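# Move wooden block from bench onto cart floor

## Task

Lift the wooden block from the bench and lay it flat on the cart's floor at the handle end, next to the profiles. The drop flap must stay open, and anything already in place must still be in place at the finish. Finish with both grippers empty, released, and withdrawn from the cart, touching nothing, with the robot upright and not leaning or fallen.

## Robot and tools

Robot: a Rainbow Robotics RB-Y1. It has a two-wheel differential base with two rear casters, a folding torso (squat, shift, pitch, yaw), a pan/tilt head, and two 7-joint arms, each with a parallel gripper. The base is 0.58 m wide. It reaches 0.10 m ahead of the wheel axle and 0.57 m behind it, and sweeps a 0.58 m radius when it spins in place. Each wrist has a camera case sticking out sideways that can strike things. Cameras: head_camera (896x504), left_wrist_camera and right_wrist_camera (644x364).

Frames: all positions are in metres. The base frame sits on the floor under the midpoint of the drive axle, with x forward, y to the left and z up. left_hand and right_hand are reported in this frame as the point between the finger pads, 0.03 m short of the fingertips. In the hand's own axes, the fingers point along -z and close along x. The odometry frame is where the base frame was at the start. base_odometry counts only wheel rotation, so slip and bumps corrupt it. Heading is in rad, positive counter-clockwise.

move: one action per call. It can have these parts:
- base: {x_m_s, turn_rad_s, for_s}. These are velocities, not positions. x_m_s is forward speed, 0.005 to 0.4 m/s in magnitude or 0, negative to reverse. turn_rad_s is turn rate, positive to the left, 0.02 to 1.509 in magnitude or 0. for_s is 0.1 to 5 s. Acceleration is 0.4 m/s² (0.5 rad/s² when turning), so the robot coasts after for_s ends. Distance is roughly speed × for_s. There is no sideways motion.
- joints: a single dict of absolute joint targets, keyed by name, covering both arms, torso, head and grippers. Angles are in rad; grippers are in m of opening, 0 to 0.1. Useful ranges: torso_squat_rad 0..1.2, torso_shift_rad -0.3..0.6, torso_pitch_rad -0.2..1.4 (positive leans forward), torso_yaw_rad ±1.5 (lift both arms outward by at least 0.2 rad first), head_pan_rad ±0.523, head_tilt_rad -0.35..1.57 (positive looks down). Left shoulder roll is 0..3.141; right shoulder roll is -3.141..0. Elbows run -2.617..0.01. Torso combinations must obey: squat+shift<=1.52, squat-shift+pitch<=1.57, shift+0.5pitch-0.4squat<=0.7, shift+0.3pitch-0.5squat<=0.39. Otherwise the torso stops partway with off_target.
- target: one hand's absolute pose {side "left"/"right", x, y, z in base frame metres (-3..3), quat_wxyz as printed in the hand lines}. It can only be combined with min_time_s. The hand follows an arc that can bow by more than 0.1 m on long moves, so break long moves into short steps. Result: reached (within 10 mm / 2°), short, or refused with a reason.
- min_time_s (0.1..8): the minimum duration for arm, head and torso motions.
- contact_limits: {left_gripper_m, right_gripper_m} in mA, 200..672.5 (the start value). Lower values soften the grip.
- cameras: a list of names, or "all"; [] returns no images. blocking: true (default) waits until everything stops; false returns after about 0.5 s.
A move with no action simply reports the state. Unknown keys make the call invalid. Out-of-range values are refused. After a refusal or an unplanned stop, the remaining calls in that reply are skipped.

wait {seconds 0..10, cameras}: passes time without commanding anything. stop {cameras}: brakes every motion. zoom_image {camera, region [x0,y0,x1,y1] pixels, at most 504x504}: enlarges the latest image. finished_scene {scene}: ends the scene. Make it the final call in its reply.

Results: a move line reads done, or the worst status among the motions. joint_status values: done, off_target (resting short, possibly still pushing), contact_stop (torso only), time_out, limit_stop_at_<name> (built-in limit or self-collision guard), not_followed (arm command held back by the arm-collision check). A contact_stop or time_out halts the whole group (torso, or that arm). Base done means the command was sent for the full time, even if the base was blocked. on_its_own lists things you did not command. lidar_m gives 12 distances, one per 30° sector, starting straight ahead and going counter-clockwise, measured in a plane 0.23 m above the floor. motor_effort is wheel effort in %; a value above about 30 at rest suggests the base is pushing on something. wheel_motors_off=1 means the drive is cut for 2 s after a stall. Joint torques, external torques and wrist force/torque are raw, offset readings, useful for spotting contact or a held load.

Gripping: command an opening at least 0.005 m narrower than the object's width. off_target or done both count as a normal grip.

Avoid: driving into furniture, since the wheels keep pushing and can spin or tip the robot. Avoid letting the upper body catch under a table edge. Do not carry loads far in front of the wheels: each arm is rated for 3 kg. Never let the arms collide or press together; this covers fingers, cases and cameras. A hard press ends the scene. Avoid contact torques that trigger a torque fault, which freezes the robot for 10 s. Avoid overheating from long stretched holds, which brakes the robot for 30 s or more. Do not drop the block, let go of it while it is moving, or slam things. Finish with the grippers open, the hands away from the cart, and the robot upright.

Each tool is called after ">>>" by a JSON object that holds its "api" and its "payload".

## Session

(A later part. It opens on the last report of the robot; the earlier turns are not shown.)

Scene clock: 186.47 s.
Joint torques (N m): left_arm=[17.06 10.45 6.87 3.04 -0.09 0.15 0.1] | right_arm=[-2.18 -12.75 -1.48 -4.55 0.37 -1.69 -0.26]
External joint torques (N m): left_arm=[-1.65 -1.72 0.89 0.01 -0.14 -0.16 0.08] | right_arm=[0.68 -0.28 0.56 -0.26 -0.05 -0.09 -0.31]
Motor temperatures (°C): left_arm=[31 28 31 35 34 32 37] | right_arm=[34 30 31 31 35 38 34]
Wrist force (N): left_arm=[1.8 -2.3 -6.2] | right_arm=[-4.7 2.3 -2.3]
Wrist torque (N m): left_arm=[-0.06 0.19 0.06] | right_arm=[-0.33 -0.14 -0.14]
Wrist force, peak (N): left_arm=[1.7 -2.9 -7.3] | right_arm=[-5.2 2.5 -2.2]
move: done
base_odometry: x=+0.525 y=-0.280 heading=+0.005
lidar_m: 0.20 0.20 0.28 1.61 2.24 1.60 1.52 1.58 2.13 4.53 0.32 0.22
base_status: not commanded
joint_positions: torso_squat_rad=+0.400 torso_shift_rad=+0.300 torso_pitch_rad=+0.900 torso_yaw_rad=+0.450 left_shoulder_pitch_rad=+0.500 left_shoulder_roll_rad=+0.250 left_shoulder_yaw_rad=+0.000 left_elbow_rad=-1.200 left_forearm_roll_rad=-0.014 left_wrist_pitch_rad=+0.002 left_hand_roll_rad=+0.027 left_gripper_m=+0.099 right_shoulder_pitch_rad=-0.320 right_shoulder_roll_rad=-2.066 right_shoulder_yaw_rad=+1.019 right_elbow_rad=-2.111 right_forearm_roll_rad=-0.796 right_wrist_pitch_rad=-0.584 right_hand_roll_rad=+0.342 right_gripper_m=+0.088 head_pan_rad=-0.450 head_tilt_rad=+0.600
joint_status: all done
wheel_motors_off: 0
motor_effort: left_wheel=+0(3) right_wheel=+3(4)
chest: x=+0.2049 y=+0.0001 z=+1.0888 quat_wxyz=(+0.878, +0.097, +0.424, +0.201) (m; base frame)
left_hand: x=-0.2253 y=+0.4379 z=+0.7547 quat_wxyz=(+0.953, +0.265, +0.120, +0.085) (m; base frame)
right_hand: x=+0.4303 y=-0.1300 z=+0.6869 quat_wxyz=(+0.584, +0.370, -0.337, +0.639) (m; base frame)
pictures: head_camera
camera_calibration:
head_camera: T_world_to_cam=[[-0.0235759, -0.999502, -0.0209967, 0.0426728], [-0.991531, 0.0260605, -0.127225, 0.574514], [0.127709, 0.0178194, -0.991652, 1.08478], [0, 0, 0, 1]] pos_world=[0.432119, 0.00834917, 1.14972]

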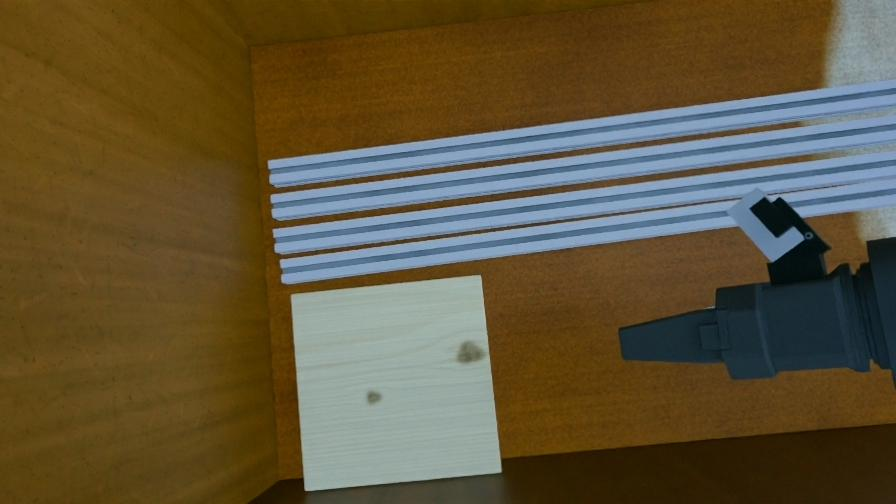

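>>> {"api": "move", "payload": {"target": {"side":"right","x":0.43,"y":-0.18,"z":0.80,"quat_wxyz":[0.585,0.3686,-0.3378,0.6385]}, "cameras": ["head_camera"]}}

Scene clock: 189.33 s.
Joint torques (N m): left_arm=[17.29 10.3 7.19 2.96 0.01 0.03 -0.09] | right_arm=[-3.56 -12.89 0.7 -2.59 0.42 -1.34 0.16]
External joint torques (N m): left_arm=[-1.42 -1.87 1.21 -0.07 -0.04 -0.28 -0.11] | right_arm=[0.28 -0.18 0.13 -0.32 -0.18 0.2 0.11]
Motor temperatures (°C): left_arm=[31 28 31 35 34 32 37] | right_arm=[34 30 31 31 35 37 34]
Wrist force (N): left_arm=[2.0 -2.1 -6.6] | right_arm=[-4.9 2.0 -1.8]
Wrist torque (N m): left_arm=[-0.01 0.28 0.05] | right_arm=[-0.28 -0.17 -0.12]
Wrist force, peak (N): left_arm=[2.5 -2.4 -7.1] | right_arm=[-5.6 3.7 -2.1]
move: done
base_odometry: x=+0.525 y=-0.280 heading=+0.005
lidar_m: 0.20 0.21 0.27 1.62 2.24 1.58 1.52 1.58 2.13 4.52 0.32 0.21
base_status: not commanded
joint_positions: torso_squat_rad=+0.400 torso_shift_rad=+0.300 torso_pitch_rad=+0.900 torso_yaw_rad=+0.450 left_shoulder_pitch_rad=+0.500 left_shoulder_roll_rad=+0.250 left_shoulder_yaw_rad=+0.000 left_elbow_rad=-1.200 left_forearm_roll_rad=-0.014 left_wrist_pitch_rad=+0.002 left_hand_roll_rad=+0.027 left_gripper_m=+0.099 right_shoulder_pitch_rad=-0.316 right_shoulder_roll_rad=-2.576 right_shoulder_yaw_rad=+1.298 right_elbow_rad=-2.350 right_forearm_roll_rad=-0.856 right_wrist_pitch_rad=-0.993 right_hand_roll_rad=+0.432 right_gripper_m=+0.088 head_pan_rad=-0.450 head_tilt_rad=+0.600
joint_status: all done
wheel_motors_off: 0
motor_effort: left_wheel=-1(2) right_wheel=+2(4)
chest: x=+0.2049 y=+0.0001 z=+1.0888 quat_wxyz=(+0.878, +0.097, +0.424, +0.201) (m; base frame)
left_hand: x=-0.2253 y=+0.4379 z=+0.7547 quat_wxyz=(+0.953, +0.265, +0.120, +0.085) (m; base frame)
right_hand: x=+0.4301 y=-0.1798 z=+0.7999 quat_wxyz=(+0.585, +0.369, -0.338, +0.639) (m; base frame)
right_hand_status: reached (checked arc, planned for 0.8 s): 0 mm and 0.0 deg off.
pictures: head_camera
camera_calibration:
head_camera: T_world_to_cam=[[-0.0235772, -0.999501, -0.020999, 0.0426782], [-0.991519, 0.0260639, -0.127323, 0.574634], [0.127807, 0.017819, -0.991639, 1.08483], [0, 0, 0, 1]] pos_world=[0.432118, 0.00834919, 1.14982]

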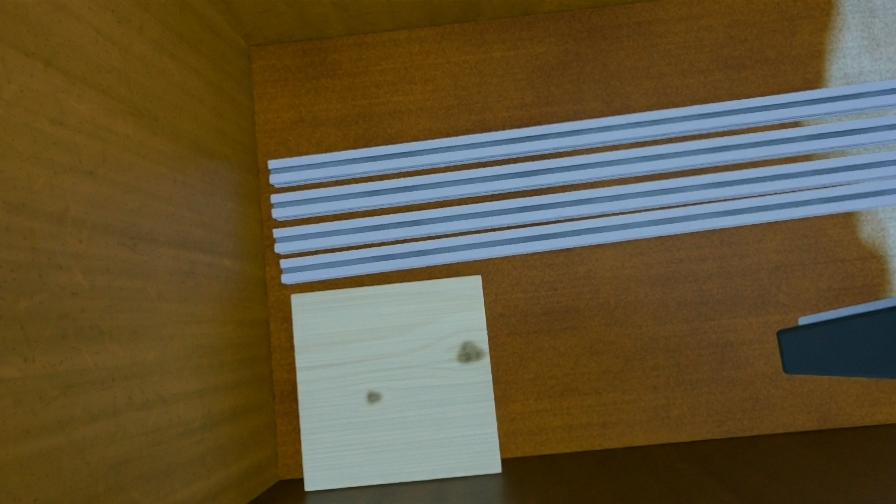

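>>> {"api": "move", "payload": {"base": {"x_m_s":-0.25,"for_s":2.0}, "cameras": []}}

>>> {"api": "move", "payload": {"joints": {"torso_squat_rad":0.3,"torso_shift_rad":0.0,"torso_pitch_rad":0.4,"torso_yaw_rad":0.45}, "cameras": ["head_camera"]}}

Scene clock: 193.13 s.
Joint torques (N m): left_arm=[17.2 10.22 7.08 2.95 0 0.07 0.04] | right_arm=[-3.47 -12.52 0.64 -2.5 0.33 -1.66 0.1]
External joint torques (N m): left_arm=[-1.51 -1.94 1.1 -0.08 -0.05 -0.24 0.02] | right_arm=[0.38 0.19 0.06 -0.22 -0.27 -0.11 0.05]
Motor temperatures (°C): left_arm=[31 28 31 35 34 32 37] | right_arm=[34 30 31 31 35 37 34]
Wrist force (N): left_arm=[2.2 -1.9 -6.6] | right_arm=[-4.5 2.3 -2.0]
Wrist torque (N m): left_arm=[-0.08 0.26 0.08] | right_arm=[-0.29 -0.12 -0.13]
Wrist force, peak (N): left_arm=[3.0 -1.7 -7.5] | right_arm=[-5.5 2.5 -2.5]
move: done
base_odometry: x=+0.025 y=-0.283 heading=+0.004
lidar_m: 0.70 0.72 1.81 4.46 1.50 1.07 1.02 1.07 1.43 3.62 1.10 0.75
base_status: done (sent for 2 of 2 s)
joint_positions: torso_squat_rad=+0.400 torso_shift_rad=+0.300 torso_pitch_rad=+0.900 torso_yaw_rad=+0.450 left_shoulder_pitch_rad=+0.500 left_shoulder_roll_rad=+0.250 left_shoulder_yaw_rad=+0.000 left_elbow_rad=-1.200 left_forearm_roll_rad=-0.014 left_wrist_pitch_rad=+0.002 left_hand_roll_rad=+0.027 left_gripper_m=+0.099 right_shoulder_pitch_rad=-0.316 right_shoulder_roll_rad=-2.576 right_shoulder_yaw_rad=+1.298 right_elbow_rad=-2.350 right_forearm_roll_rad=-0.856 right_wrist_pitch_rad=-0.993 right_hand_roll_rad=+0.432 right_gripper_m=+0.088 head_pan_rad=-0.450 head_tilt_rad=+0.600
joint_status: not commanded
wheel_motors_off: 0
motor_effort: left_wheel=-15(27) right_wheel=+16(33)
chest: x=+0.2049 y=+0.0001 z=+1.0888 quat_wxyz=(+0.878, +0.097, +0.424, +0.201) (m; base frame)
left_hand: x=-0.2253 y=+0.4379 z=+0.7547 quat_wxyz=(+0.953, +0.265, +0.120, +0.085) (m; base frame)
right_hand: x=+0.4301 y=-0.1798 z=+0.8000 quat_wxyz=(+0.585, +0.369, -0.338, +0.639) (m; base frame)
pictures: none
No camera images: "cameras" was empty.

Scene clock: 196.00 s.
Joint torques (N m): left_arm=[9.1 8.14 5.77 -2.14 0.03 -0.93 -0.02] | right_arm=[-3.02 -13.64 -1.7 0.87 -0.32 -1.66 0.15]
External joint torques (N m): left_arm=[-0.95 -1.66 0.98 0 -0.02 -0.27 0] | right_arm=[0.7 0.19 0.57 0.11 -0.13 0.05 0.12]
Motor temperatures (°C): left_arm=[31 28 31 35 34 32 37] | right_arm=[34 30 31 31 35 37 34]
Wrist force (N): left_arm=[-1.4 -1.0 -6.7] | right_arm=[-4.4 5.3 -2.2]
Wrist torque (N m): left_arm=[-0.18 0.07 0.09] | right_arm=[-0.47 -0.17 -0.13]
Wrist force, peak (N): left_arm=[2.2 -1.9 -7.7] | right_arm=[-4.4 5.3 -2.2]
move: done
base_odometry: x=+0.025 y=-0.283 heading=+0.004
lidar_m: 0.70 0.73 1.82 4.46 1.50 1.06 1.01 1.07 1.42 3.63 1.10 0.76
base_status: not commanded
joint_positions: torso_squat_rad=+0.300 torso_shift_rad=+0.000 torso_pitch_rad=+0.400 torso_yaw_rad=+0.450 left_shoulder_pitch_rad=+0.500 left_shoulder_roll_rad=+0.250 left_shoulder_yaw_rad=+0.000 left_elbow_rad=-1.200 left_forearm_roll_rad=-0.014 left_wrist_pitch_rad=+0.002 left_hand_roll_rad=+0.027 left_gripper_m=+0.099 right_shoulder_pitch_rad=-0.316 right_shoulder_roll_rad=-2.576 right_shoulder_yaw_rad=+1.298 right_elbow_rad=-2.350 right_forearm_roll_rad=-0.856 right_wrist_pitch_rad=-0.993 right_hand_roll_rad=+0.432 right_gripper_m=+0.088 head_pan_rad=-0.450 head_tilt_rad=+0.600
joint_status: all done
wheel_motors_off: 0
motor_effort: left_wheel=-17(19) right_wheel=+17(21)
chest: x=-0.1075 y=+0.0001 z=+1.2342 quat_wxyz=(+0.955, +0.044, +0.194, +0.219) (m; base frame)
left_hand: x=-0.3248 y=+0.4379 z=+0.7348 quat_wxyz=(+0.953, +0.236, -0.119, +0.148) (m; base frame)
right_hand: x=+0.2286 y=-0.1798 z=+1.0887 quat_wxyz=(+0.483, +0.199, -0.472, +0.710) (m; base frame)
pictures: head_camera
camera_calibration:
head_camera: T_world_to_cam=[[-0.0105389, -0.999504, -0.029673, 0.0504483], [-0.809082, 0.0259613, -0.587122, 0.87046], [0.587601, 0.0178203, -0.808954, 1.09292], [0, 0, 0, 1]] pos_world=[0.0626053, 0.00834888, 1.39668]

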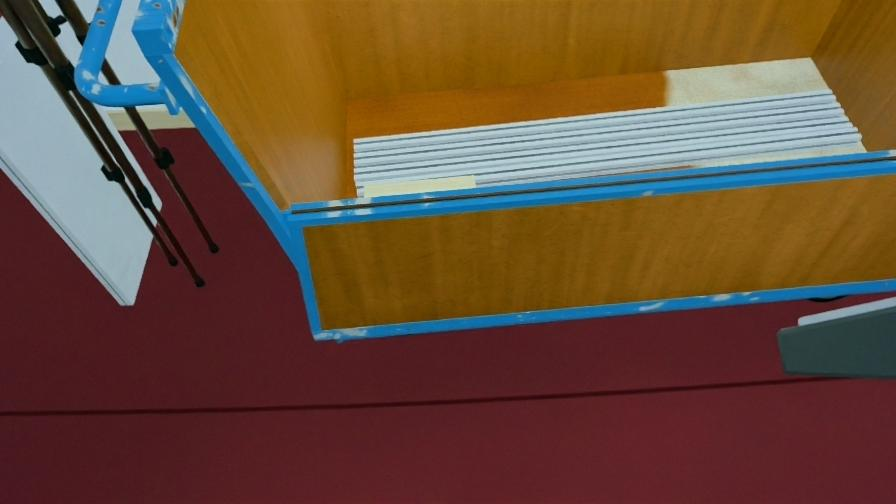

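>>> {"api": "move", "payload": {"joints": {"torso_pitch_rad":0.0,"torso_yaw_rad":0.0}, "cameras": []}}

>>> {"api": "finished_scene", "payload": {"scene": 2}}

Scene clock: 199.17 s.
Joint torques (N m): left_arm=[0.96 4.82 3.71 -5.81 -0.03 -1.54 -0.08] | right_arm=[-2.84 -11.75 -3.62 3.56 -1.01 -1.47 0.16]
External joint torques (N m): left_arm=[-0.27 -1.31 0.75 0.14 -0.07 -0.21 -0.05] | right_arm=[0.12 0.52 0.54 0.49 -0.22 0.06 0.14]
Motor temperatures (°C): left_arm=[31 28 31 35 34 32 37] | right_arm=[34 30 31 31 35 37 34]
Wrist force (N): left_arm=[-2.8 0.3 -6.0] | right_arm=[-2.2 6.7 -1.5]
Wrist torque (N m): left_arm=[-0.27 0.01 0.13] | right_arm=[-0.52 0.00 -0.12]
Wrist force, peak (N): left_arm=[-2.0 -1.1 -7.5] | right_arm=[-2.8 7.4 -1.3]
move: done
base_odometry: x=+0.025 y=-0.283 heading=+0.004
lidar_m: 0.69 0.72 1.81 4.47 1.50 1.07 1.01 1.07 1.43 3.63 1.10 0.75
base_status: not commanded
joint_positions: torso_squat_rad=+0.300 torso_shift_rad=+0.000 torso_pitch_rad=+0.000 torso_yaw_rad=+0.000 left_shoulder_pitch_rad=+0.500 left_shoulder_roll_rad=+0.250 left_shoulder_yaw_rad=+0.000 left_elbow_rad=-1.200 left_forearm_roll_rad=-0.014 left_wrist_pitch_rad=+0.002 left_hand_roll_rad=+0.027 left_gripper_m=+0.099 right_shoulder_pitch_rad=-0.316 right_shoulder_roll_rad=-2.576 right_shoulder_yaw_rad=+1.298 right_elbow_rad=-2.350 right_forearm_roll_rad=-0.856 right_wrist_pitch_rad=-0.993 right_hand_roll_rad=+0.432 right_gripper_m=+0.088 head_pan_rad=-0.450 head_tilt_rad=+0.600
joint_status: all done
wheel_motors_off: 0
motor_effort: left_wheel=-17(18) right_wheel=+20(21)
chest: x=-0.2280 y=+0.0001 z=+1.2587 quat_wxyz=(+1.000, +0.000, +0.000, +0.000) (m; base frame)
left_hand: x=-0.0426 y=+0.3968 z=+0.7140 quat_wxyz=(+0.930, +0.128, -0.344, -0.016) (m; base frame)
right_hand: x=+0.0235 y=-0.3212 z=+1.2555 quat_wxyz=(+0.534, -0.072, -0.557, +0.632) (m; base frame)
pictures: none
No camera images: "cameras" was empty.

The scene is finished: the task was done.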